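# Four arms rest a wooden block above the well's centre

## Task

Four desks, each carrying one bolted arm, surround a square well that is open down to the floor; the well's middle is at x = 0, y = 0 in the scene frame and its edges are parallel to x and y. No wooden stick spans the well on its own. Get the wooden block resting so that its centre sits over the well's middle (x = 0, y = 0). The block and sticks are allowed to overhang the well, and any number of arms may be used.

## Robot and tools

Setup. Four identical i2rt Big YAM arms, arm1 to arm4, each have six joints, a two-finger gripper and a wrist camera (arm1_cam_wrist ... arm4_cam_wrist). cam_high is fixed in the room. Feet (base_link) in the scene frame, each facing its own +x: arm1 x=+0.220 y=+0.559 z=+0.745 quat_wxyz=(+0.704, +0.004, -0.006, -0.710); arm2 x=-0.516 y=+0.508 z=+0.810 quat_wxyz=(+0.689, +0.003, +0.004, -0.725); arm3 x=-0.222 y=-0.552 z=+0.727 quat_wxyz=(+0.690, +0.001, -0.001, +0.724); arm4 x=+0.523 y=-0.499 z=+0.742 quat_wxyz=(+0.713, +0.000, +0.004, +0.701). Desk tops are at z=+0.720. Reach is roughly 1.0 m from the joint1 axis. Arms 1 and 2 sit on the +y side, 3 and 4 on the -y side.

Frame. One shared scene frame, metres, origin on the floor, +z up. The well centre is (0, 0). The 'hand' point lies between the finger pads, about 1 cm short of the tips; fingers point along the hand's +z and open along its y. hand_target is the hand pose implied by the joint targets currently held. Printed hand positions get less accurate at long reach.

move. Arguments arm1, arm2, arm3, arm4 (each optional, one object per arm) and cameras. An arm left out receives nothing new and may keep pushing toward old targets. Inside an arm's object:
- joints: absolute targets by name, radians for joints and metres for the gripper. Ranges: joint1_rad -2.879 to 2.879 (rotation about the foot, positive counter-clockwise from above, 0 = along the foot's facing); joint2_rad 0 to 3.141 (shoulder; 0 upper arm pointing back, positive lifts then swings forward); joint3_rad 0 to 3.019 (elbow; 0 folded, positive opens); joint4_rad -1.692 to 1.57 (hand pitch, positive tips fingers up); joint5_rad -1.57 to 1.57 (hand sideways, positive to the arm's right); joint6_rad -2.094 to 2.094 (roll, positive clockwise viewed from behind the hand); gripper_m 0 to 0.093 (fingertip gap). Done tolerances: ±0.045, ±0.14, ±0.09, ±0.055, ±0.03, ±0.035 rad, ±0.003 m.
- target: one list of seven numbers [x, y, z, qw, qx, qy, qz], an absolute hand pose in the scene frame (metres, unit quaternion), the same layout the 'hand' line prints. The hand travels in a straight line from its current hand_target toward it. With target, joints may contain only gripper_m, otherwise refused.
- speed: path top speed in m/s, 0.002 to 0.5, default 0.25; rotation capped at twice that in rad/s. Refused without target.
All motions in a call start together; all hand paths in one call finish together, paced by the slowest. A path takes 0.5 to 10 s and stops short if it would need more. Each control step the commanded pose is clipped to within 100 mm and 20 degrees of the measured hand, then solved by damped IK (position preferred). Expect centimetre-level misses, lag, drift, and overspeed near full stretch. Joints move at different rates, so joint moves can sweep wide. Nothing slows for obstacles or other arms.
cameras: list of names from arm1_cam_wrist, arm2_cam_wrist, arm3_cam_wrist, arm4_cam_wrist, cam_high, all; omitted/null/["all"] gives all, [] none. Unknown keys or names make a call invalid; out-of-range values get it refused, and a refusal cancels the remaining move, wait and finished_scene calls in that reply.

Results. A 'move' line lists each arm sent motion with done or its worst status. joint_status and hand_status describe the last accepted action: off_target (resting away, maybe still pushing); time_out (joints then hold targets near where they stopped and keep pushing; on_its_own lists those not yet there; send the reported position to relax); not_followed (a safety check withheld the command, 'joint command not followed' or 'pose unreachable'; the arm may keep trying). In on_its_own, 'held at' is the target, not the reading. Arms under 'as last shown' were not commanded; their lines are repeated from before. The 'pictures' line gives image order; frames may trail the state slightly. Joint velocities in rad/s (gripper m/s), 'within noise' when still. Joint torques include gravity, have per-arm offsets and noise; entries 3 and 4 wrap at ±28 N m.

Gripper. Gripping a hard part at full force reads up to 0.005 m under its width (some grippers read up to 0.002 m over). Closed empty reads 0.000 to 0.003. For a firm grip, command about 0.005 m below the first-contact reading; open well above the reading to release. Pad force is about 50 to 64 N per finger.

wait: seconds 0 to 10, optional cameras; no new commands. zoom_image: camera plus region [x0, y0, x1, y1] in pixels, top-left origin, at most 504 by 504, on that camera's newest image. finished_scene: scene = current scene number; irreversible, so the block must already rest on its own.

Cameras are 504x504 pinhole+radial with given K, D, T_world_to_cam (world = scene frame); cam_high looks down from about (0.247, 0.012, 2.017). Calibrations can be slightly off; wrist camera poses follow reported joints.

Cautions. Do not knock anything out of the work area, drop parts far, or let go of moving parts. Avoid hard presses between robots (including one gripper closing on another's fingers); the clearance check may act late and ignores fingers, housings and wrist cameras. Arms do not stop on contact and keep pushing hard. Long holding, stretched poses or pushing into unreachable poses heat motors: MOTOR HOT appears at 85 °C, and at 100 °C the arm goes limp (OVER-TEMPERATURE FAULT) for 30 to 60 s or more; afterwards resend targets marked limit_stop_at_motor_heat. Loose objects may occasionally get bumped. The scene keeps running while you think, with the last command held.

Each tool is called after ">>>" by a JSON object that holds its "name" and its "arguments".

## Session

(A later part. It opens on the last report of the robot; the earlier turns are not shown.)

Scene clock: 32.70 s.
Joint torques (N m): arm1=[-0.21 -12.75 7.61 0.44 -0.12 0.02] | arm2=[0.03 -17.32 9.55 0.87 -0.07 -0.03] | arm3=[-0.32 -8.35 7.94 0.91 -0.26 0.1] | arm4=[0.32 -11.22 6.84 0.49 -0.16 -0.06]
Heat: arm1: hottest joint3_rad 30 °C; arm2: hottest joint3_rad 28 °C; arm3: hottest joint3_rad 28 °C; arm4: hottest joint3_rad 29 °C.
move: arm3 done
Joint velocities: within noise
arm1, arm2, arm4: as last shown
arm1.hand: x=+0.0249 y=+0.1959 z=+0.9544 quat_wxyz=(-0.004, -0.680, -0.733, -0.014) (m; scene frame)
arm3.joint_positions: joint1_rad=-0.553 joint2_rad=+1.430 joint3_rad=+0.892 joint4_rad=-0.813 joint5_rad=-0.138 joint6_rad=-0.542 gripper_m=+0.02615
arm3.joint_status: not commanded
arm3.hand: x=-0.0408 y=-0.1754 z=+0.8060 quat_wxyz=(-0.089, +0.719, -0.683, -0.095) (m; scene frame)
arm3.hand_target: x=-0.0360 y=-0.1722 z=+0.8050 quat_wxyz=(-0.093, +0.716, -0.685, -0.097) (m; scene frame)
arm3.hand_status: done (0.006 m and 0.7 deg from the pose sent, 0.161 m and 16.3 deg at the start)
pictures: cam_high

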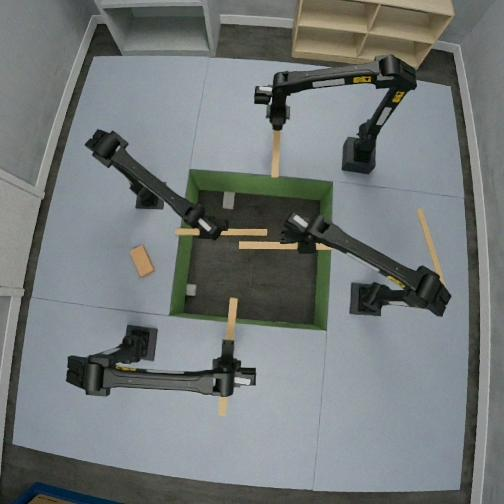

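>>> {"name": "move", "arguments": {"arm3": {"target":[-0.031,-0.173,0.795,-0.0907,0.7125,-0.6893,-0.0938],"speed":0.06}, "arm4": {"target":[0.33,-0.03,0.83,0,0.9930,0,-0.1185],"speed":0.1}, "cameras": ["cam_high"]}}

>>> {"name": "zoom_image", "arguments": {"camera": "cam_high", "region": [150, 190, 290, 290]}}

Scene clock: 36.07 s.
Joint torques (N m): arm1=[-0.21 -12.75 7.61 0.46 -0.11 0.02] | arm2=[0.26 -17.55 9.35 0.85 0 -0.08] | arm3=[-0.38 -8.29 7.72 0.88 -0.07 0.11] | arm4=[0.21 -11.11 6.5 0.7 -0.52 0.17]
Heat: arm1: hottest joint3_rad 30 °C; arm2: hottest joint3_rad 28 °C; arm3: hottest joint3_rad 28 °C; arm4: hottest joint3_rad 29 °C.
move: arm3 done; arm4 done
Joint velocities: within noise
arm1, arm2: as last shown
arm3.joint_positions: joint1_rad=-0.561 joint2_rad=+1.450 joint3_rad=+0.888 joint4_rad=-0.792 joint5_rad=-0.138 joint6_rad=-0.542 gripper_m=+0.02615
arm3.joint_status: not commanded
arm3.hand: x=-0.0366 y=-0.1749 z=+0.7980 quat_wxyz=(-0.088, +0.717, -0.686, -0.094) (m; scene frame)
arm3.hand_target: x=-0.0311 y=-0.1732 z=+0.7950 quat_wxyz=(-0.091, +0.713, -0.689, -0.094) (m; scene frame)
arm3.hand_status: done (0.007 m and 0.7 deg from the pose sent, 0.015 m and 1.1 deg at the start)
arm4.joint_positions: joint1_rad=+0.332 joint2_rad=+1.695 joint3_rad=+1.262 joint4_rad=-1.063 joint5_rad=-0.214 joint6_rad=-1.255 gripper_m=+0.02686
arm4.joint_status: not commanded
arm4.hand: x=+0.3337 y=-0.0331 z=+0.8348 quat_wxyz=(+0.000, +0.993, +0.004, -0.116) (m; scene frame)
arm4.hand_target: x=+0.3301 y=-0.0302 z=+0.8299 quat_wxyz=(+0.000, +0.993, +0.000, -0.118) (m; scene frame)
arm4.hand_status: done (0.007 m and 0.5 deg from the pose sent, 0.231 m and 13.7 deg at the start)
pictures: cam_high

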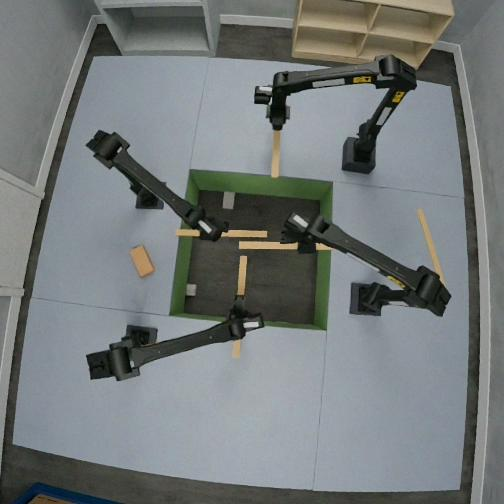

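Scaled by 3.600 from the camera's 504x504 image, which has a finer 720x720 frame.

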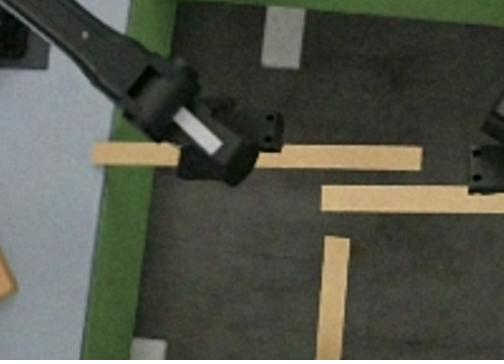

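>>> {"name": "move", "arguments": {"arm4": {"target":[0.197,-0.006,0.803,0,0.9930,0,-0.1185],"speed":0.08}, "cameras": ["cam_high"]}}

>>> {"name": "zoom_image", "arguments": {"camera": "cam_high", "region": [215, 205, 275, 265]}}

>>> {"name": "zoom_image", "arguments": {"camera": "cam_high", "region": [210, 290, 270, 350]}}

Scene clock: 38.70 s.
Joint torques (N m): arm1=[-0.21 -12.75 7.61 0.46 -0.12 0.02] | arm2=[0.32 -17.44 9.68 0.95 -0.06 -0.07] | arm3=[-0.38 -8.35 7.69 0.87 -0.08 0.11] | arm4=[0.21 -13.45 9.21 0.66 -0.19 0.21]
Heat: arm1: hottest joint3_rad 30 °C; arm2: hottest joint3_rad 28 °C; arm3: hottest joint3_rad 28 °C; arm4: hottest joint3_rad 29 °C.
move: arm4 off_target
Joint velocities: within noise
arm1, arm2, arm3: as last shown
arm3.hand: x=-0.0366 y=-0.1750 z=+0.7978 quat_wxyz=(-0.088, +0.717, -0.686, -0.094) (m; scene frame)
arm3.hand_target: x=-0.0311 y=-0.1732 z=+0.7951 quat_wxyz=(-0.091, +0.713, -0.689, -0.094) (m; scene frame)
arm4.joint_positions: joint1_rad=+0.542 joint2_rad=+1.892 joint3_rad=+1.438 joint4_rad=-1.026 joint5_rad=-0.201 joint6_rad=-1.043 gripper_m=+0.02686
arm4.joint_status: not commanded
arm4.hand: x=+0.2076 y=-0.0216 z=+0.7982 quat_wxyz=(+0.014, +0.994, +0.003, -0.112) (m; scene frame)
arm4.hand_target: x=+0.1974 y=-0.0066 z=+0.8033 quat_wxyz=(+0.000, +0.993, +0.000, -0.119) (m; scene frame)
arm4.hand_status: off_target (0.019 m and 1.8 deg from the pose sent, 0.143 m and 0.5 deg at the start)
pictures: cam_high

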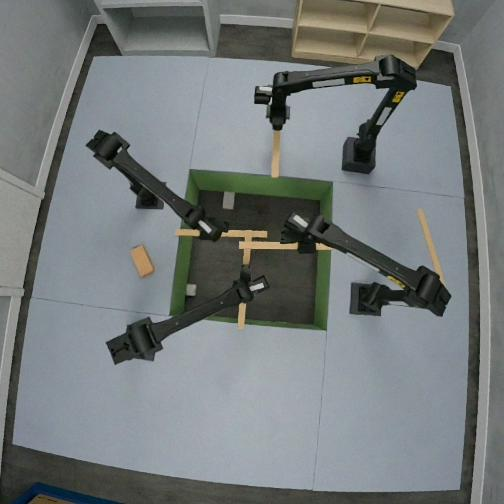

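Scaled by 8.400 from the camera's 504x504 image, which has a finer 720x720 frame.

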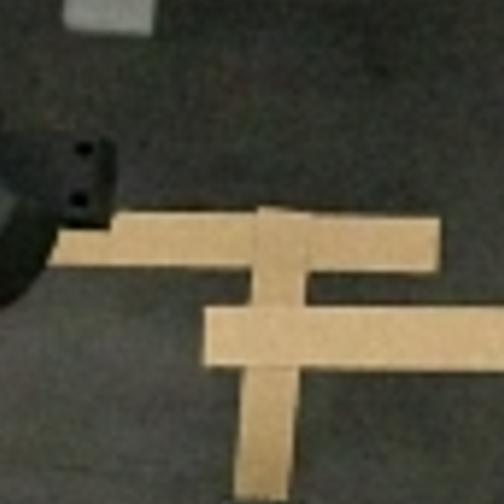

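Scaled by 8.400 from the camera's 504x504 image, which has a finer 720x720 frame.

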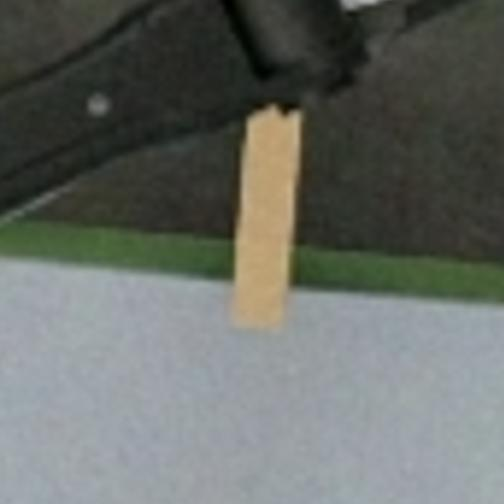

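>>> {"name": "move", "arguments": {"arm1": {"target":[0.03,0.207,0.818,0.0954,0.7007,0.7007,-0.0954],"speed":0.1}, "cameras": []}}

>>> {"name": "move", "arguments": {"arm1": {"target":[0.029,0.2065,0.787,0.0843,0.702,0.702,-0.0843],"speed":0.06}, "cameras": ["cam_high"]}}

>>> {"name": "zoom_image", "arguments": {"camera": "cam_high", "region": [215, 205, 275, 265]}}

>>> {"name": "zoom_image", "arguments": {"camera": "cam_high", "region": [290, 210, 350, 270]}}

Scene clock: 41.30 s.
Joint torques (N m): arm1=[-0.79 -10.81 6.83 1.46 -0.2 0.03] | arm2=[0.44 -17.49 9.46 0.92 -0.07 0] | arm3=[-0.44 -8.29 7.71 0.88 -0.08 0.11] | arm4=[0.26 -13.57 9.18 0.66 -0.19 0.2]
Heat: arm1: hottest joint3_rad 30 °C; arm2: hottest joint2_rad 28 °C; arm3: hottest joint3_rad 28 °C; arm4: hottest joint3_rad 29 °C.
move: arm1 done
Joint velocities: within noise
arm1.joint_positions: joint1_rad=-0.528 joint2_rad=+1.388 joint3_rad=+0.830 joint4_rad=-0.794 joint5_rad=-0.124 joint6_rad=-0.544 gripper_m=+0.02603
arm1.joint_status: not commanded
arm1.hand: x=+0.0337 y=+0.2070 z=+0.8153 quat_wxyz=(-0.092, -0.695, -0.708, +0.087) (m; scene frame)
arm1.hand_target: x=+0.0299 y=+0.2070 z=+0.8180 quat_wxyz=(-0.095, -0.701, -0.701, +0.095) (m; scene frame)
arm1.hand_status: done (0.005 m and 1.5 deg from the pose sent, 0.137 m and 16.9 deg at the start)
arm2, arm3, arm4: as last shown
pictures: none
No camera images: "cameras" was empty.

Scene clock: 42.50 s.
Joint torques (N m): arm1=[-0.44 -9.64 6.63 1.47 -0.08 0.03] | arm2=[0.56 -17.61 9.46 0.92 -0.06 -0.01] | arm3=[-0.44 -8.29 7.71 0.88 -0.08 0.11] | arm4=[0.21 -13.51 9.18 0.68 -0.18 0.18]
Heat: arm1: hottest joint3_rad 30 °C; arm2: hottest joint2_rad 28 °C; arm3: hottest joint3_rad 28 °C; arm4: hottest joint3_rad 30 °C.
move: arm1 done
Joint velocities: within noise
arm1.joint_positions: joint1_rad=-0.528 joint2_rad=+1.439 joint3_rad=+0.808 joint4_rad=-0.731 joint5_rad=-0.110 joint6_rad=-0.542 gripper_m=+0.02603
arm1.joint_status: not commanded
arm1.hand: x=+0.0312 y=+0.2068 z=+0.7907 quat_wxyz=(-0.084, -0.697, -0.707, +0.084) (m; scene frame)
arm1.hand_target: x=+0.0290 y=+0.2066 z=+0.7871 quat_wxyz=(-0.084, -0.702, -0.702, +0.084) (m; scene frame)
arm1.hand_status: done (0.004 m and 0.9 deg from the pose sent, 0.029 m and 1.4 deg at the start)
arm2, arm3, arm4: as last shown
pictures: cam_high

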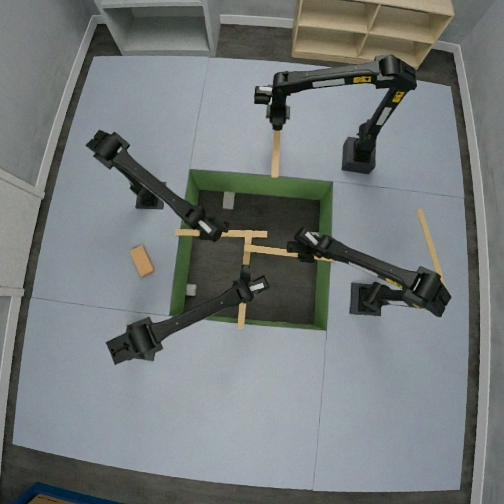

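Scaled by 8.400 from the camera's 504x504 image, which has a finer 720x720 frame.

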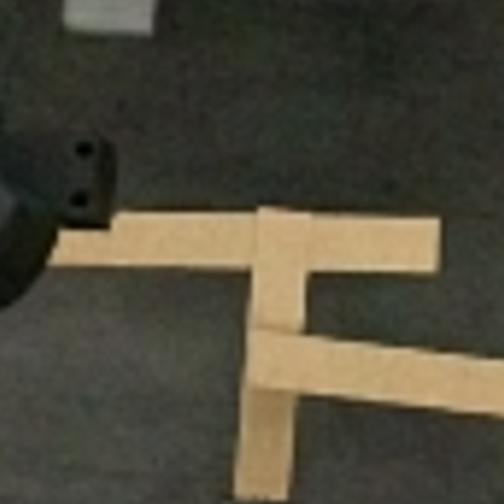

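Scaled by 8.400 from the camera's 504x504 image, which has a finer 720x720 frame.

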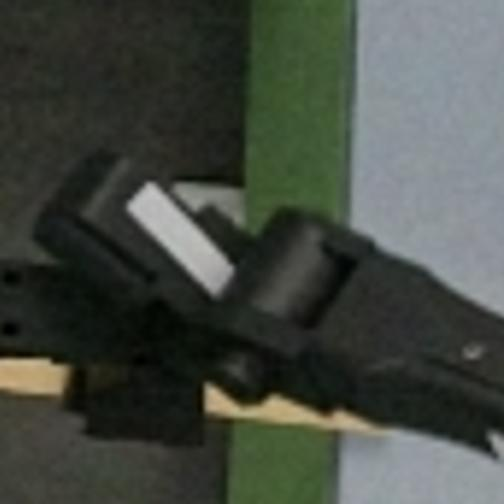

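>>> {"name": "move", "arguments": {"arm1": {"target":[0.027,0.199,0.787,0.0843,0.702,0.702,-0.0843],"speed":0.06}, "arm2": {"target":[-0.335,0.030,0.790,0.1123,-0.0147,0.9936,0.0017],"speed":0.1}, "cameras": ["cam_high"]}}

>>> {"name": "zoom_image", "arguments": {"camera": "cam_high", "region": [215, 195, 275, 255]}}

Scene clock: 46.30 s.
Joint torques (N m): arm1=[0.03 -9.52 7.9 1.35 -0.08 0.03] | arm2=[-0.26 -16.62 9.21 1.17 -0.35 0.15] | arm3=[-0.38 -8.29 7.69 0.9 -0.08 0.11] | arm4=[0.21 -13.39 9.21 0.66 -0.18 0.19]
Heat: arm1: hottest joint3_rad 30 °C; arm2: hottest joint2_rad 28 °C; arm3: hottest joint3_rad 29 °C; arm4: hottest joint3_rad 30 °C.
move: arm1 done; arm2 off_target
Joint velocities: within noise
arm1.joint_positions: joint1_rad=-0.528 joint2_rad=+1.454 joint3_rad=+0.808 joint4_rad=-0.730 joint5_rad=-0.109 joint6_rad=-0.536 gripper_m=+0.02603
arm1.joint_status: not commanded
arm1.hand: x=+0.0317 y=+0.2079 z=+0.7850 quat_wxyz=(-0.082, -0.700, -0.706, +0.076) (m; scene frame)
arm1.hand_target: x=+0.0270 y=+0.1992 z=+0.7871 quat_wxyz=(-0.084, -0.702, -0.702, +0.084) (m; scene frame)
arm1.hand_status: done (0.010 m and 1.1 deg from the pose sent, 0.010 m and 0.9 deg at the start)
arm2.joint_positions: joint1_rad=+0.333 joint2_rad=+1.845 joint3_rad=+1.169 joint4_rad=-0.823 joint5_rad=-0.213 joint6_rad=-1.317 gripper_m=+0.02817
arm2.joint_status: not commanded
arm2.hand: x=-0.3403 y=+0.0337 z=+0.7993 quat_wxyz=(-0.111, +0.017, -0.994, +0.001) (m; scene frame)
arm2.hand_target: x=-0.3351 y=+0.0303 z=+0.7901 quat_wxyz=(-0.112, +0.015, -0.994, -0.002) (m; scene frame)
arm2.hand_status: off_target (0.011 m and 0.4 deg from the pose sent, 0.252 m and 12.9 deg at the start)
arm3, arm4: as last shown
pictures: cam_high

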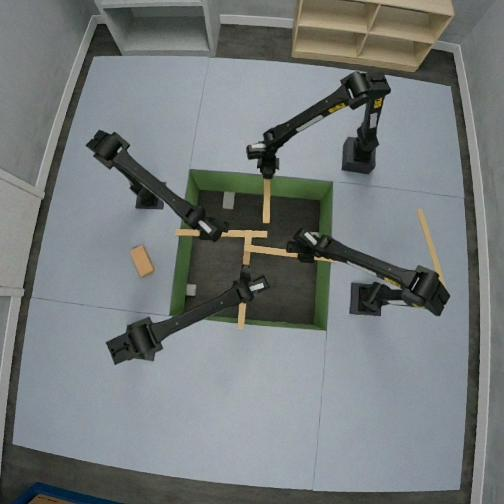

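Scaled by 8.400 from the camera's 504x504 image, which has a finer 720x720 frame.

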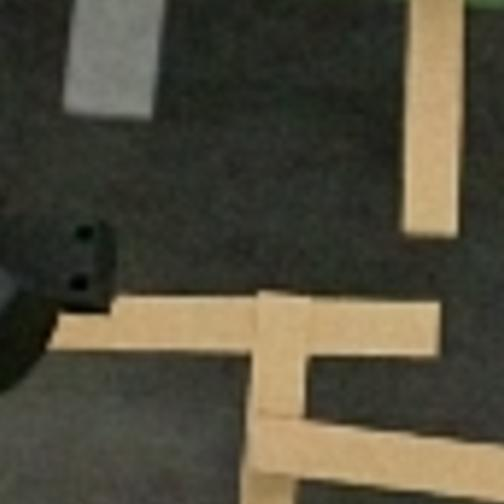

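>>> {"name": "move", "arguments": {"arm2": {"target":[-0.320,0.017,0.776,0.1123,-0.0147,0.9936,0.0017],"speed":0.06}, "cameras": ["cam_high"]}}

>>> {"name": "zoom_image", "arguments": {"camera": "cam_high", "region": [215, 195, 275, 255]}}

Scene clock: 47.73 s.
Joint torques (N m): arm1=[-0.03 -9.52 7.87 1.36 -0.09 0.02] | arm2=[0.21 -16.97 11.15 1.09 -0.34 0.22] | arm3=[-0.44 -8.29 7.71 0.9 -0.08 0.11] | arm4=[0.03 -13.51 9.2 0.64 -0.18 0.19]
Heat: arm1: hottest joint3_rad 30 °C; arm2: hottest joint2_rad 28 °C; arm3: hottest joint3_rad 29 °C; arm4: hottest joint3_rad 30 °C.
move: arm2 off_target
Joint velocities: within noise
arm1, arm3, arm4: as last shown
arm2.joint_positions: joint1_rad=+0.352 joint2_rad=+1.900 joint3_rad=+1.189 joint4_rad=-0.807 joint5_rad=-0.213 joint6_rad=-1.295 gripper_m=+0.02817
arm2.joint_status: not commanded
arm2.hand: x=-0.3294 y=+0.0318 z=+0.7791 quat_wxyz=(-0.109, +0.015, -0.994, -0.010) (m; scene frame)
arm2.hand_target: x=-0.3201 y=+0.0177 z=+0.7763 quat_wxyz=(-0.112, +0.015, -0.994, -0.002) (m; scene frame)
arm2.hand_status: off_target (0.018 m and 1.0 deg from the pose sent, 0.035 m and 0.4 deg at the start)
pictures: cam_high

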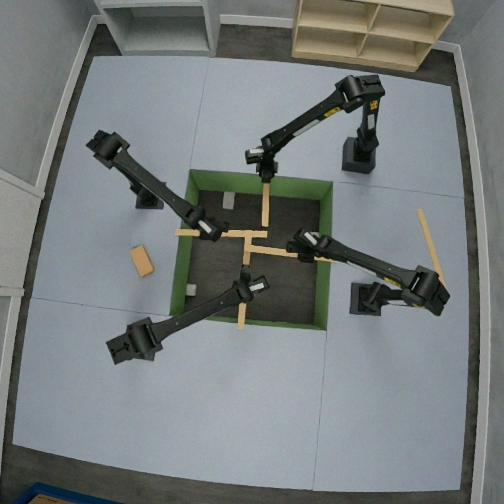

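Scaled by 8.400 from the camera's 504x504 image, which has a finer 720x720 frame.

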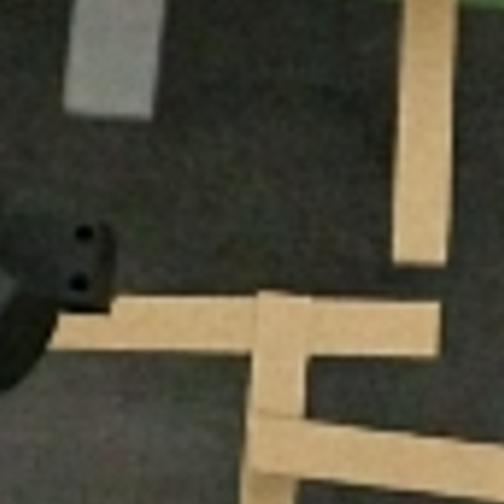

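>>> {"name": "move", "arguments": {"arm2": {"target":[-0.308,0.010,0.783,0.1123,-0.0147,0.9936,0.0017],"speed":0.06}, "cameras": ["cam_high"]}}

>>> {"name": "zoom_image", "arguments": {"camera": "cam_high", "region": [215, 195, 275, 255]}}

Scene clock: 48.93 s.
Joint torques (N m): arm1=[-0.03 -9.47 7.9 1.36 -0.09 0.02] | arm2=[0.38 -17.26 11.48 0.25 -0.3 0.18] | arm3=[-0.38 -8.35 7.69 0.9 -0.08 0.11] | arm4=[0.15 -13.39 9.2 0.69 -0.19 0.2]
Heat: arm1: hottest joint3_rad 30 °C; arm2: hottest joint2_rad 28 °C; arm3: hottest joint3_rad 29 °C; arm4: hottest joint3_rad 30 °C.
move: arm2 off_target
Joint velocities: within noise
arm1, arm3, arm4: as last shown
arm2.joint_positions: joint1_rad=+0.370 joint2_rad=+1.906 joint3_rad=+1.227 joint4_rad=-0.809 joint5_rad=-0.213 joint6_rad=-1.277 gripper_m=+0.02817
arm2.joint_status: not commanded
arm2.hand: x=-0.3158 y=+0.0191 z=+0.7875 quat_wxyz=(-0.113, +0.017, -0.993, +0.002) (m; scene frame)
arm2.hand_target: x=-0.3081 y=+0.0104 z=+0.7830 quat_wxyz=(-0.112, +0.015, -0.994, -0.001) (m; scene frame)
arm2.hand_status: off_target (0.013 m and 0.5 deg from the pose sent, 0.031 m and 1.0 deg at the start)
pictures: cam_high

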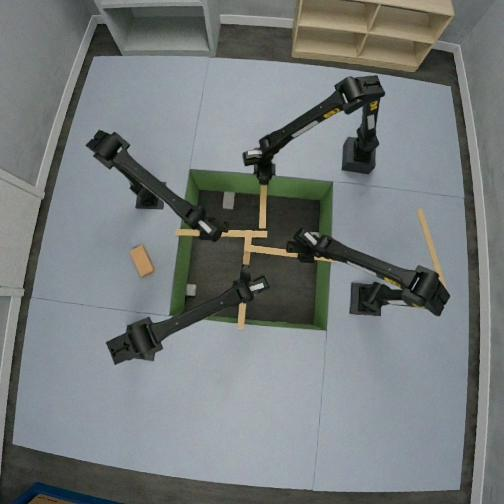

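Scaled by 8.400 from the camera's 504x504 image, which has a finer 720x720 frame.

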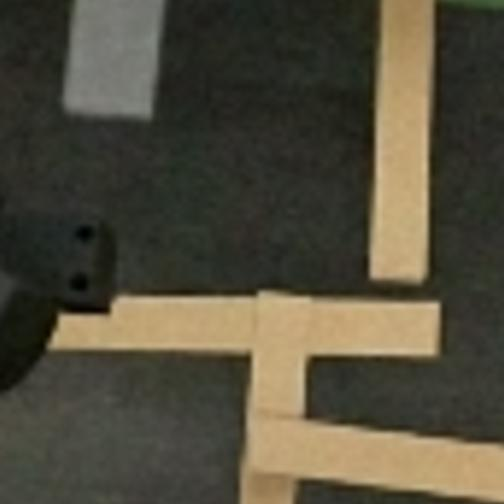

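>>> {"name": "move", "arguments": {"arm2": {"target":[-0.295,0.013,0.778,0.1045,-0.0147,0.9944,0.0015],"speed":0.05}, "cameras": ["cam_high"]}}

>>> {"name": "zoom_image", "arguments": {"camera": "cam_high", "region": [230, 220, 270, 260]}}

Scene clock: 50.43 s.
Joint torques (N m): arm1=[-0.03 -9.52 7.88 1.37 -0.09 0.02] | arm2=[-0.09 -16.56 11.44 0.54 -0.23 0.17] | arm3=[-0.38 -8.29 7.71 0.9 -0.08 0.11] | arm4=[0.09 -13.45 9.24 0.69 -0.19 0.2]
Heat: arm1: hottest joint3_rad 30 °C; arm2: hottest joint2_rad 28 °C; arm3: hottest joint3_rad 29 °C; arm4: hottest joint3_rad 30 °C.
move: arm2 off_target
Joint velocities: within noise
arm1, arm3, arm4: as last shown
arm2.joint_positions: joint1_rad=+0.401 joint2_rad=+1.919 joint3_rad=+1.231 joint4_rad=-0.809 joint5_rad=-0.197 joint6_rad=-1.248 gripper_m=+0.02817
arm2.joint_status: not commanded
arm2.hand: x=-0.3031 y=+0.0242 z=+0.7822 quat_wxyz=(-0.105, +0.017, -0.994, -0.003) (m; scene frame)
arm2.hand_target: x=-0.2951 y=+0.0135 z=+0.7781 quat_wxyz=(-0.105, +0.015, -0.994, -0.001) (m; scene frame)
arm2.hand_status: off_target (0.014 m and 0.3 deg from the pose sent, 0.024 m and 1.1 deg at the start)
pictures: cam_high

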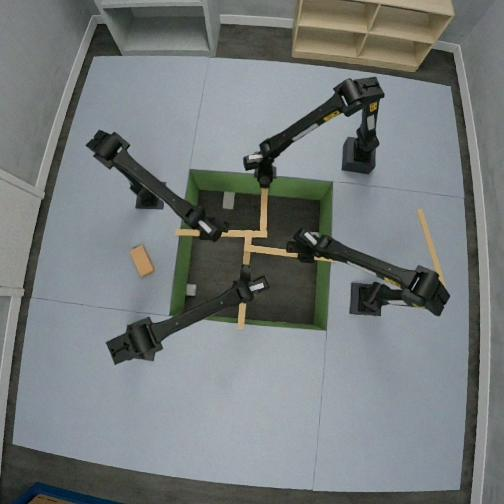

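Scaled by 12.600 from the camera's 504x504 image, which has a finer 720x720 frame.

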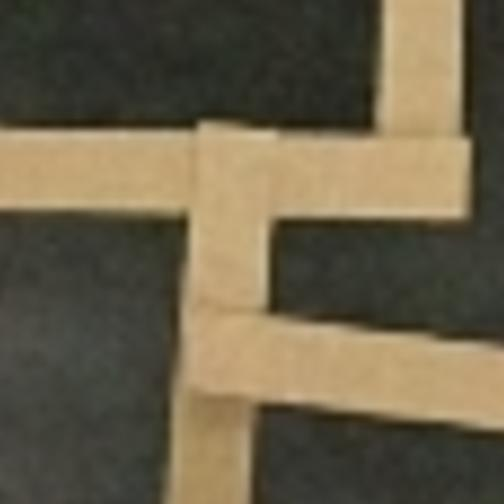

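>>> {"name": "move", "arguments": {"arm2": {"target":[-0.262,0.011,0.783,0.1045,-0.0147,0.9944,0.0015],"speed":0.05}, "cameras": ["cam_high"]}}

>>> {"name": "zoom_image", "arguments": {"camera": "cam_high", "region": [230, 220, 270, 260]}}

Scene clock: 52.00 s.
Joint torques (N m): arm1=[-0.03 -9.47 7.88 1.36 -0.09 0.02] | arm2=[0.09 -17.26 11.93 0.08 -0.18 0.15] | arm3=[-0.38 -8.29 7.71 0.88 -0.08 0.11] | arm4=[0.15 -13.57 9.21 0.66 -0.19 0.18]
Heat: arm1: hottest joint3_rad 31 °C; arm2: hottest joint3_rad 29 °C; arm3: hottest joint3_rad 29 °C; arm4: hottest joint3_rad 30 °C.
move: arm2 off_target
Joint velocities: within noise
arm1, arm4: as last shown
arm2.joint_positions: joint1_rad=+0.455 joint2_rad=+1.937 joint3_rad=+1.279 joint4_rad=-0.820 joint5_rad=-0.192 joint6_rad=-1.191 gripper_m=+0.02817
arm2.joint_status: not commanded
arm2.hand: x=-0.2706 y=+0.0201 z=+0.7878 quat_wxyz=(-0.106, +0.017, -0.994, +0.001) (m; scene frame)
arm2.hand_target: x=-0.2623 y=+0.0114 z=+0.7830 quat_wxyz=(-0.105, +0.015, -0.994, -0.001) (m; scene frame)
arm2.hand_status: off_target (0.013 m and 0.4 deg from the pose sent, 0.043 m and 0.3 deg at the start)
arm3.joint_positions: joint1_rad=-0.561 joint2_rad=+1.450 joint3_rad=+0.888 joint4_rad=-0.792 joint5_rad=-0.138 joint6_rad=-0.542 gripper_m=+0.02615
arm3.joint_status: not commanded
arm3.hand: x=-0.0366 y=-0.1750 z=+0.7978 quat_wxyz=(-0.088, +0.717, -0.686, -0.094) (m; scene frame)
arm3.hand_target: x=-0.0311 y=-0.1732 z=+0.7951 quat_wxyz=(-0.091, +0.713, -0.689, -0.094) (m; scene frame)
arm3.hand_status: not commanded
pictures: cam_high

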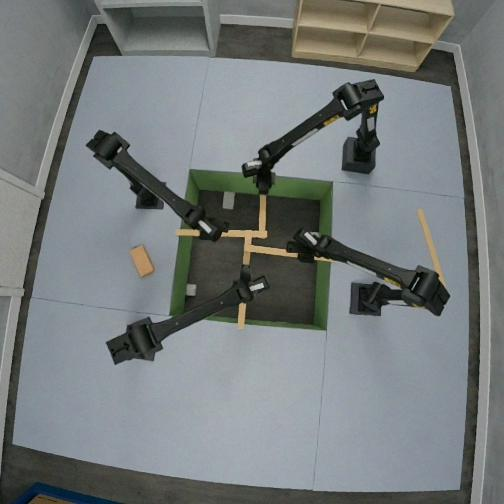

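Scaled by 12.600 from the camera's 504x504 image, which has a finer 720x720 frame.

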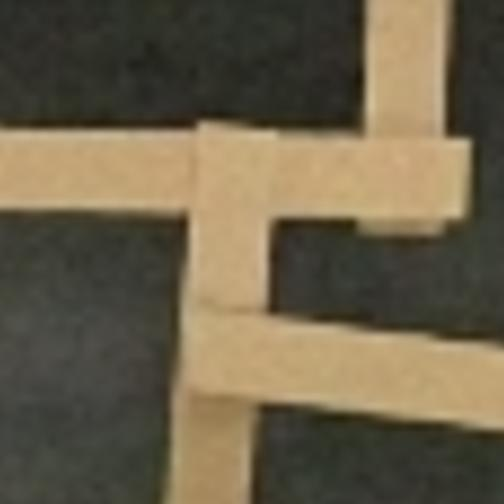

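>>> {"name": "move", "arguments": {"arm2": {"target":[-0.237,0.011,0.793,0.1045,-0.0147,0.9944,0.0015],"speed":0.05}, "cameras": ["cam_high"]}}

>>> {"name": "zoom_image", "arguments": {"camera": "cam_high", "region": [230, 220, 270, 260]}}

Scene clock: 53.93 s.
Joint torques (N m): arm1=[0.03 -9.52 7.88 1.36 -0.09 0.02] | arm2=[-0.32 -18.2 12.27 0.25 -0.2 0.19] | arm3=[-0.44 -8.35 7.71 0.87 -0.07 0.11] | arm4=[0.15 -13.39 9.18 0.66 -0.19 0.2]
Heat: arm1: hottest joint3_rad 31 °C; arm2: hottest joint3_rad 29 °C; arm3: hottest joint3_rad 29 °C; arm4: hottest joint3_rad 31 °C.
move: arm2 off_target
Joint velocities: within noise
arm1, arm3: as last shown
arm1.hand_target: x=+0.0270 y=+0.1992 z=+0.7872 quat_wxyz=(-0.084, -0.702, -0.702, +0.084) (m; scene frame)
arm2.joint_positions: joint1_rad=+0.498 joint2_rad=+1.943 joint3_rad=+1.318 joint4_rad=-0.848 joint5_rad=-0.189 joint6_rad=-1.151 gripper_m=+0.02817
arm2.joint_status: not commanded
arm2.hand: x=-0.2459 y=+0.0209 z=+0.7967 quat_wxyz=(-0.105, +0.018, -0.994, +0.000) (m; scene frame)
arm2.hand_target: x=-0.2372 y=+0.0115 z=+0.7930 quat_wxyz=(-0.105, +0.015, -0.994, -0.001) (m; scene frame)
arm2.hand_status: off_target (0.014 m and 0.4 deg from the pose sent, 0.035 m and 0.4 deg at the start)
arm4.joint_positions: joint1_rad=+0.542 joint2_rad=+1.892 joint3_rad=+1.438 joint4_rad=-1.026 joint5_rad=-0.201 joint6_rad=-1.043 gripper_m=+0.02686
arm4.joint_status: not commanded
arm4.hand: x=+0.2076 y=-0.0216 z=+0.7982 quat_wxyz=(+0.014, +0.994, +0.003, -0.112) (m; scene frame)
arm4.hand_target: x=+0.1974 y=-0.0066 z=+0.8033 quat_wxyz=(+0.000, +0.993, +0.000, -0.119) (m; scene frame)
arm4.hand_status: not commanded
pictures: cam_high

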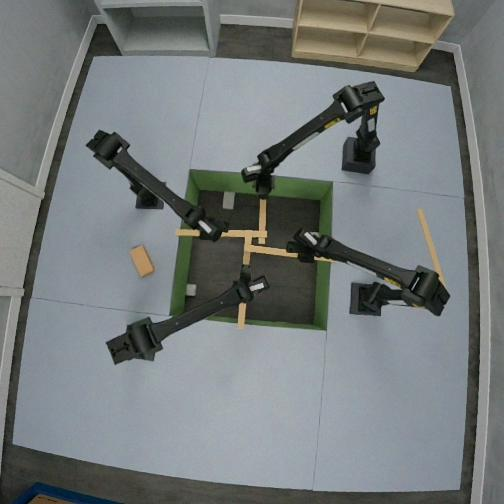

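Scaled by 12.600 from the camera's 504x504 image, which has a finer 720x720 frame.

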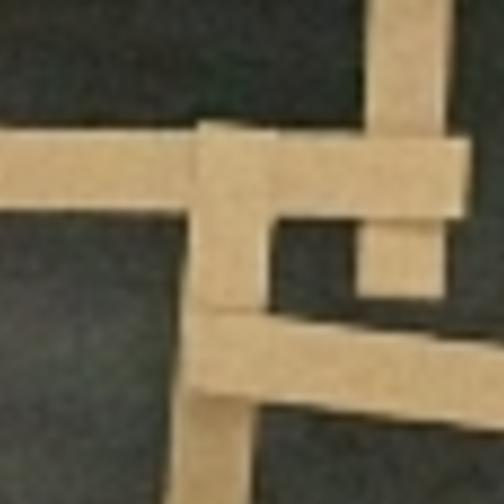

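>>> {"name": "move", "arguments": {"arm2": {"target":[-0.212,0.011,0.801,0.1045,-0.0147,0.9944,0.0015],"speed":0.05}, "cameras": ["cam_high"]}}

>>> {"name": "zoom_image", "arguments": {"camera": "cam_high", "region": [230, 220, 270, 260]}}

Scene clock: 55.30 s.
Joint torques (N m): arm1=[0.03 -9.47 7.9 1.36 -0.09 0.02] | arm2=[0.85 -18.78 12.72 0.29 -0.19 0.2] | arm3=[-0.38 -8.29 7.72 0.88 -0.08 0.11] | arm4=[0.15 -13.39 9.17 0.64 -0.18 0.2]
Heat: arm1: hottest joint3_rad 31 °C; arm2: hottest joint3_rad 29 °C; arm3: hottest joint3_rad 29 °C; arm4: hottest joint3_rad 31 °C.
move: arm2 off_target
Joint velocities: within noise
arm1, arm3, arm4: as last shown
arm2.joint_positions: joint1_rad=+0.538 joint2_rad=+1.954 joint3_rad=+1.361 joint4_rad=-0.874 joint5_rad=-0.184 joint6_rad=-1.111 gripper_m=+0.02817
arm2.joint_status: not commanded
arm2.hand: x=-0.2217 y=+0.0212 z=+0.8041 quat_wxyz=(-0.105, +0.018, -0.994, -0.001) (m; scene frame)
arm2.hand_target: x=-0.2123 y=+0.0115 z=+0.8011 quat_wxyz=(-0.105, +0.015, -0.994, -0.001) (m; scene frame)
arm2.hand_status: off_target (0.014 m and 0.4 deg from the pose sent, 0.036 m and 0.4 deg at the start)
pictures: cam_high

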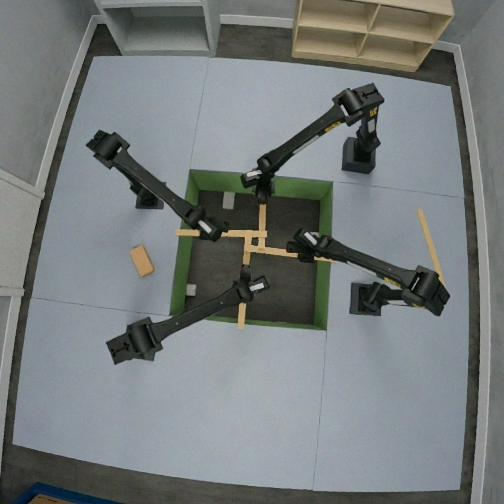

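Scaled by 12.600 from the camera's 504x504 image, which has a finer 720x720 frame.

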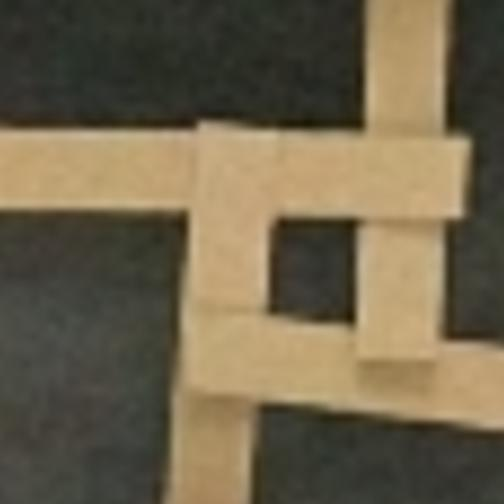

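>>> {"name": "move", "arguments": {"arm2": {"target":[-0.187,0.012,0.801,0.1045,-0.0147,0.9944,0.0015],"speed":0.05}, "cameras": ["cam_high"]}}

>>> {"name": "zoom_image", "arguments": {"camera": "cam_high", "region": [230, 220, 270, 260]}}

Scene clock: 56.57 s.
Joint torques (N m): arm1=[-0.03 -9.52 7.88 1.35 -0.09 0.02] | arm2=[0.5 -19.08 12.56 0.16 -0.24 0.23] | arm3=[-0.44 -8.35 7.73 0.88 -0.08 0.11] | arm4=[0.15 -13.39 9.2 0.65 -0.19 0.19]
Heat: arm1: hottest joint3_rad 31 °C; arm2: hottest joint3_rad 29 °C; arm3: hottest joint3_rad 29 °C; arm4: hottest joint3_rad 31 °C.
move: arm2 off_target
Joint velocities: within noise
arm1, arm3, arm4: as last shown
arm2.joint_positions: joint1_rad=+0.578 joint2_rad=+1.976 joint3_rad=+1.401 joint4_rad=-0.882 joint5_rad=-0.180 joint6_rad=-1.071 gripper_m=+0.02817
arm2.joint_status: not commanded
arm2.hand: x=-0.1964 y=+0.0213 z=+0.8054 quat_wxyz=(-0.105, +0.018, -0.994, +0.000) (m; scene frame)
arm2.hand_target: x=-0.1873 y=+0.0123 z=+0.8011 quat_wxyz=(-0.105, +0.015, -0.994, -0.001) (m; scene frame)
arm2.hand_status: off_target (0.014 m and 0.5 deg from the pose sent, 0.036 m and 0.4 deg at the start)
arm4.joint_positions: joint1_rad=+0.542 joint2_rad=+1.892 joint3_rad=+1.438 joint4_rad=-1.026 joint5_rad=-0.201 joint6_rad=-1.042 gripper_m=+0.02686
pictures: cam_high

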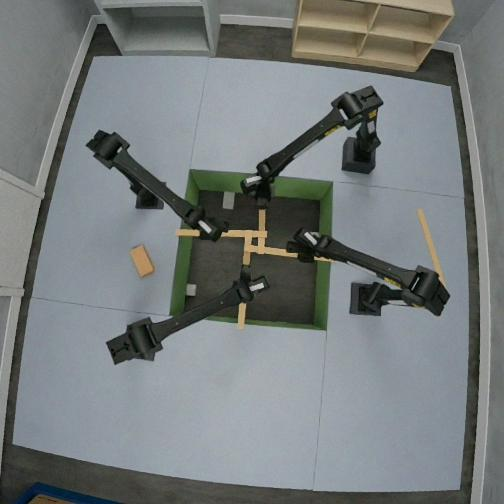

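Scaled by 12.600 from the camera's 504x504 image, which has a finer 720x720 frame.

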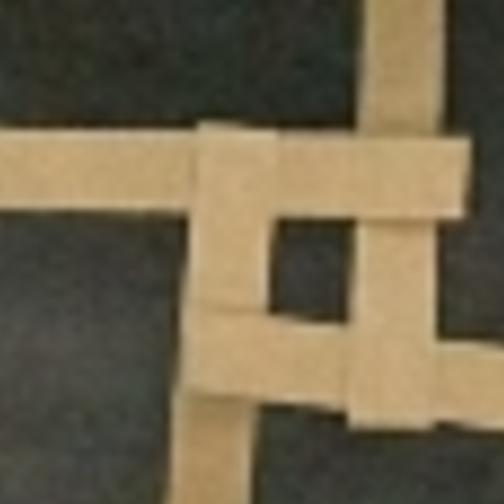

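>>> {"name": "move", "arguments": {"cameras": ["cam_high"]}}

>>> {"name": "zoom_image", "arguments": {"camera": "cam_high", "region": [180, 170, 320, 310]}}

Scene clock: 58.00 s.
Joint torques (N m): arm1=[-0.03 -9.52 7.88 1.36 -0.09 0.02] | arm2=[-0.09 -18.67 12.71 0.31 -0.22 0.19] | arm3=[-0.44 -8.29 7.69 0.88 -0.08 0.11] | arm4=[0.15 -13.39 9.22 0.62 -0.19 0.18]
Heat: arm1: hottest joint3_rad 31 °C; arm2: hottest joint3_rad 29 °C; arm3: hottest joint3_rad 29 °C; arm4: hottest joint3_rad 31 °C.
Joint velocities: within noise
arm1.joint_positions: joint1_rad=-0.528 joint2_rad=+1.454 joint3_rad=+0.808 joint4_rad=-0.730 joint5_rad=-0.109 joint6_rad=-0.536 gripper_m=+0.02603
arm1.joint_status: not commanded
arm1.hand: x=+0.0317 y=+0.2079 z=+0.7850 quat_wxyz=(-0.082, -0.700, -0.706, +0.076) (m; scene frame)
arm1.hand_target: x=+0.0270 y=+0.1992 z=+0.7872 quat_wxyz=(-0.084, -0.702, -0.702, +0.084) (m; scene frame)
arm1.hand_status: not commanded
arm2.joint_positions: joint1_rad=+0.578 joint2_rad=+1.977 joint3_rad=+1.401 joint4_rad=-0.883 joint5_rad=-0.180 joint6_rad=-1.070 gripper_m=+0.02817
arm2.joint_status: not commanded
arm2.hand: x=-0.1964 y=+0.0214 z=+0.8052 quat_wxyz=(-0.105, +0.018, -0.994, +0.000) (m; scene frame)
arm2.hand_target: x=-0.1873 y=+0.0125 z=+0.8009 quat_wxyz=(-0.105, +0.015, -0.994, -0.001) (m; scene frame)
arm2.hand_status: off_target (0.014 m and 0.4 deg from the pose sent, 0.036 m and 0.4 deg at the start)
arm3.joint_positions: joint1_rad=-0.561 joint2_rad=+1.450 joint3_rad=+0.888 joint4_rad=-0.792 joint5_rad=-0.138 joint6_rad=-0.542 gripper_m=+0.02615
arm3.joint_status: not commanded
arm3.hand: x=-0.0366 y=-0.1750 z=+0.7978 quat_wxyz=(-0.088, +0.717, -0.686, -0.094) (m; scene frame)
arm3.hand_target: x=-0.0311 y=-0.1732 z=+0.7951 quat_wxyz=(-0.091, +0.713, -0.689, -0.094) (m; scene frame)
arm3.hand_status: not commanded
arm4.joint_positions: joint1_rad=+0.542 joint2_rad=+1.892 joint3_rad=+1.438 joint4_rad=-1.026 joint5_rad=-0.201 joint6_rad=-1.042 gripper_m=+0.02686
arm4.joint_status: not commanded
arm4.hand: x=+0.2076 y=-0.0216 z=+0.7982 quat_wxyz=(+0.014, +0.994, +0.003, -0.112) (m; scene frame)
arm4.hand_target: x=+0.1974 y=-0.0066 z=+0.8033 quat_wxyz=(+0.000, +0.993, +0.000, -0.119) (m; scene frame)
arm4.hand_status: not commanded
pictures: cam_high

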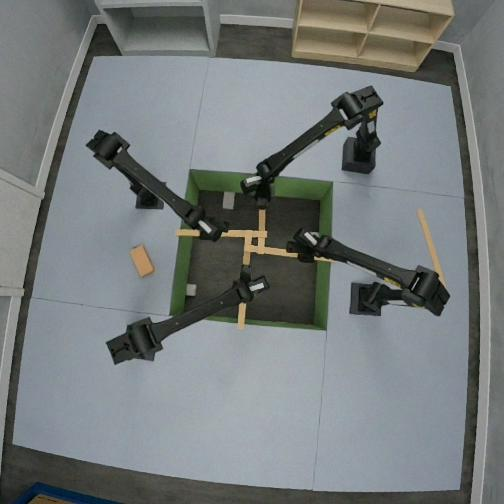

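Scaled by 3.600 from the camera's 504x504 image, which has a finer 720x720 frame.

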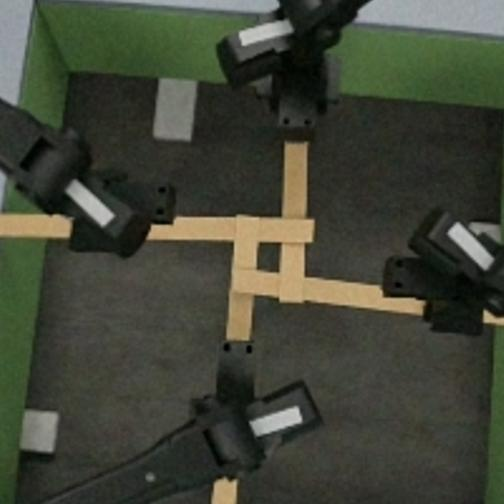

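>>> {"name": "move", "arguments": {"arm1": {"target":[0.027,0.192,0.775,0.073,0.703,0.703,-0.073],"speed":0.03}, "arm2": {"target":[-0.1873,0.0123,0.788,0.1,-0.0147,0.9949,0.0015],"speed":0.03}, "arm3": {"target":[-0.0311,-0.1732,0.786,-0.082,0.7135,-0.6900,-0.085],"speed":0.03}, "arm4": {"target":[0.189,-0.0066,0.792,0,0.994,0,-0.106],"speed":0.03}, "cameras": ["cam_high"]}}

>>> {"name": "zoom_image", "arguments": {"camera": "cam_high", "region": [180, 170, 320, 310]}}

Scene clock: 59.43 s.
Joint torques (N m): arm1=[0.62 -9.17 9.11 1.17 -0.08 0.07] | arm2=[0.09 -19.02 11.99 0.92 -0.28 0.17] | arm3=[0.03 -8.7 7.77 0.85 0 0.13] | arm4=[0.56 -13.92 9.35 0.77 -0.22 0.23]
Heat: arm1: hottest joint3_rad 31 °C; arm2: hottest joint3_rad 29 °C; arm3: hottest joint3_rad 29 °C; arm4: hottest joint3_rad 31 °C.
move: arm1 off_target; arm2 off_target; arm3 done; arm4 off_target
Joint velocities: within noise
arm1.joint_positions: joint1_rad=-0.519 joint2_rad=+1.494 joint3_rad=+0.808 joint4_rad=-0.726 joint5_rad=-0.090 joint6_rad=-0.527 gripper_m=+0.02603
arm1.joint_status: not commanded
arm1.hand: x=+0.0334 y=+0.2103 z=+0.7697 quat_wxyz=(-0.069, -0.703, -0.706, +0.061) (m; scene frame)
arm1.hand_target: x=+0.0274 y=+0.1926 z=+0.7754 quat_wxyz=(-0.073, -0.703, -0.703, +0.073) (m; scene frame)
arm1.hand_status: off_target (0.020 m and 1.5 deg from the pose sent, 0.019 m and 1.2 deg at the start)
arm2.joint_positions: joint1_rad=+0.578 joint2_rad=+2.001 joint3_rad=+1.401 joint4_rad=-0.883 joint5_rad=-0.171 joint6_rad=-1.067 gripper_m=+0.02817
arm2.joint_status: not commanded
arm2.hand: x=-0.1996 y=+0.0236 z=+0.7913 quat_wxyz=(-0.095, +0.015, -0.995, -0.009) (m; scene frame)
arm2.hand_target: x=-0.1877 y=+0.0129 z=+0.7881 quat_wxyz=(-0.100, +0.015, -0.995, -0.001) (m; scene frame)
arm2.hand_status: off_target (0.017 m and 1.0 deg from the pose sent, 0.022 m and 0.7 deg at the start)
arm3.joint_positions: joint1_rad=-0.561 joint2_rad=+1.478 joint3_rad=+0.888 joint4_rad=-0.792 joint5_rad=-0.126 joint6_rad=-0.542 gripper_m=+0.02615
arm3.joint_status: not commanded
arm3.hand: x=-0.0357 y=-0.1775 z=+0.7866 quat_wxyz=(-0.076, +0.717, -0.688, -0.085) (m; scene frame)
arm3.hand_target: x=-0.0312 y=-0.1733 z=+0.7860 quat_wxyz=(-0.082, +0.714, -0.690, -0.085) (m; scene frame)
arm3.hand_status: done (0.006 m and 0.8 deg from the pose sent, 0.013 m and 1.4 deg at the start)
arm4.joint_positions: joint1_rad=+0.556 joint2_rad=+1.920 joint3_rad=+1.446 joint4_rad=-1.026 joint5_rad=-0.176 joint6_rad=-1.029 gripper_m=+0.02686
arm4.joint_status: not commanded
arm4.hand: x=+0.2041 y=-0.0227 z=+0.7850 quat_wxyz=(+0.018, +0.995, +0.002, -0.096) (m; scene frame)
arm4.hand_target: x=+0.1895 y=-0.0075 z=+0.7923 quat_wxyz=(+0.000, +0.994, +0.000, -0.106) (m; scene frame)
arm4.hand_status: off_target (0.023 m and 2.3 deg from the pose sent, 0.025 m and 1.8 deg at the start)
pictures: cam_high

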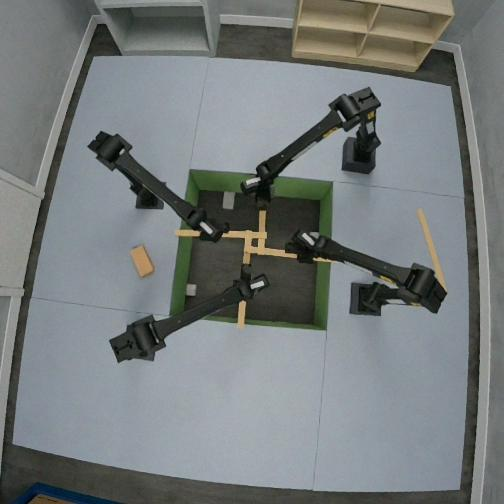

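Scaled by 3.600 from the camera's 504x504 image, which has a finer 720x720 frame.

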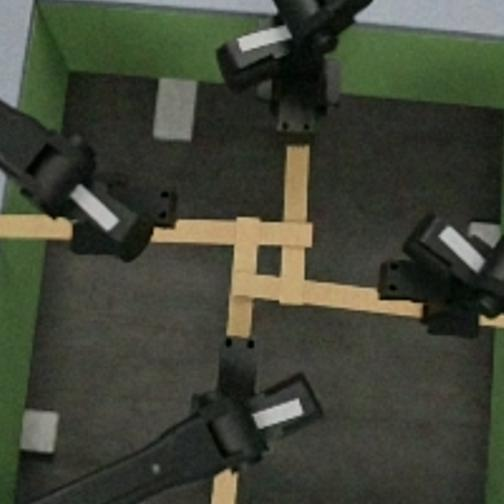

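>>> {"name": "move", "arguments": {"arm1": {"target":[0.0265,0.182,0.769,0.068,0.7035,0.7035,-0.068],"speed":0.03}, "arm2": {"target":[-0.1845,0.0123,0.774,0.093,-0.0147,0.9955,0.0015],"speed":0.03}, "arm3": {"target":[-0.0311,-0.1712,0.778,-0.076,0.7140,-0.6910,-0.079],"speed":0.03}, "arm4": {"target":[0.180,-0.0066,0.784,0,0.995,0,-0.098],"speed":0.03}, "cameras": ["cam_high"]}}

>>> {"name": "zoom_image", "arguments": {"camera": "cam_high", "region": [180, 170, 320, 310]}}

Scene clock: 60.73 s.
Joint torques (N m): arm1=[1.08 -8.88 9.52 1.14 -0.21 0.01] | arm2=[0.56 -20.07 12.21 1.2 -0.31 0.12] | arm3=[0.32 -8.88 8.03 1.01 0.09 0.18] | arm4=[0.62 -13.45 9.68 0.87 -0.32 0.37]
Heat: arm1: hottest joint3_rad 31 °C; arm2: hottest joint3_rad 29 °C; arm3: hottest joint3_rad 29 °C; arm4: hottest joint3_rad 31 °C.
move: arm1 off_target; arm2 off_target; arm3 done; arm4 off_target
Joint velocities: within noise
arm1.joint_positions: joint1_rad=-0.510 joint2_rad=+1.524 joint3_rad=+0.827 joint4_rad=-0.726 joint5_rad=-0.076 joint6_rad=-0.509 gripper_m=+0.02603
arm1.joint_status: not commanded
arm1.hand: x=+0.0315 y=+0.2045 z=+0.7647 quat_wxyz=(-0.062, -0.707, -0.702, +0.057) (m; scene frame)
arm1.hand_target: x=+0.0270 y=+0.1829 z=+0.7696 quat_wxyz=(-0.068, -0.704, -0.704, +0.068) (m; scene frame)
arm1.hand_status: off_target (0.023 m and 1.5 deg from the pose sent, 0.029 m and 0.9 deg at the start)
arm2.joint_positions: joint1_rad=+0.579 joint2_rad=+2.030 joint3_rad=+1.401 joint4_rad=-0.870 joint5_rad=-0.157 joint6_rad=-1.057 gripper_m=+0.02817
arm2.joint_status: not commanded
arm2.hand: x=-0.2016 y=+0.0240 z=+0.7753 quat_wxyz=(-0.085, +0.010, -0.996, -0.013) (m; scene frame)
arm2.hand_target: x=-0.1849 y=+0.0131 z=+0.7745 quat_wxyz=(-0.093, +0.015, -0.996, -0.001) (m; scene frame)
arm2.hand_status: off_target (0.021 m and 1.7 deg from the pose sent, 0.026 m and 0.9 deg at the start)
arm3.joint_positions: joint1_rad=-0.559 joint2_rad=+1.502 joint3_rad=+0.888 joint4_rad=-0.792 joint5_rad=-0.118 joint6_rad=-0.542 gripper_m=+0.02615
arm3.joint_status: not commanded
arm3.hand: x=-0.0364 y=-0.1793 z=+0.7767 quat_wxyz=(-0.065, +0.718, -0.689, -0.078) (m; scene frame)
arm3.hand_target: x=-0.0312 y=-0.1715 z=+0.7781 quat_wxyz=(-0.076, +0.714, -0.691, -0.079) (m; scene frame)
arm3.hand_status: done (0.010 m and 1.4 deg from the pose sent, 0.012 m and 0.8 deg at the start)
arm4.joint_positions: joint1_rad=+0.571 joint2_rad=+1.937 joint3_rad=+1.457 joint4_rad=-1.026 joint5_rad=-0.158 joint6_rad=-1.027 gripper_m=+0.02686
arm4.joint_status: not commanded
arm4.hand: x=+0.1980 y=-0.0233 z=+0.7790 quat_wxyz=(+0.017, +0.996, +0.007, -0.087) (m; scene frame)
arm4.hand_target: x=+0.1805 y=-0.0077 z=+0.7845 quat_wxyz=(+0.000, +0.995, +0.000, -0.099) (m; scene frame)
arm4.hand_status: off_target (0.025 m and 2.4 deg from the pose sent, 0.029 m and 2.0 deg at the start)
pictures: cam_high

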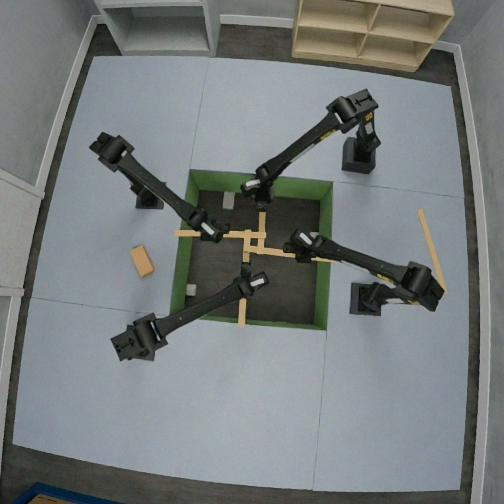

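Scaled by 3.600 from the camera's 504x504 image, which has a finer 720x720 frame.

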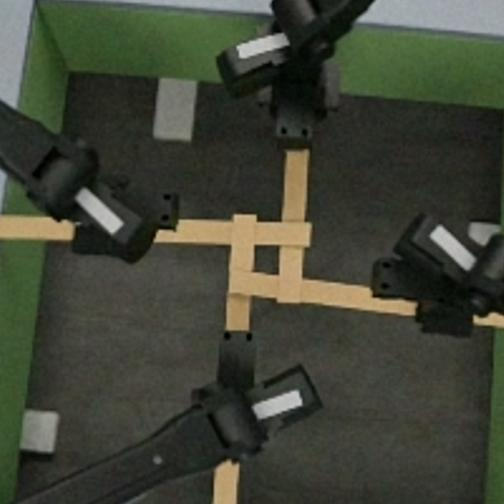

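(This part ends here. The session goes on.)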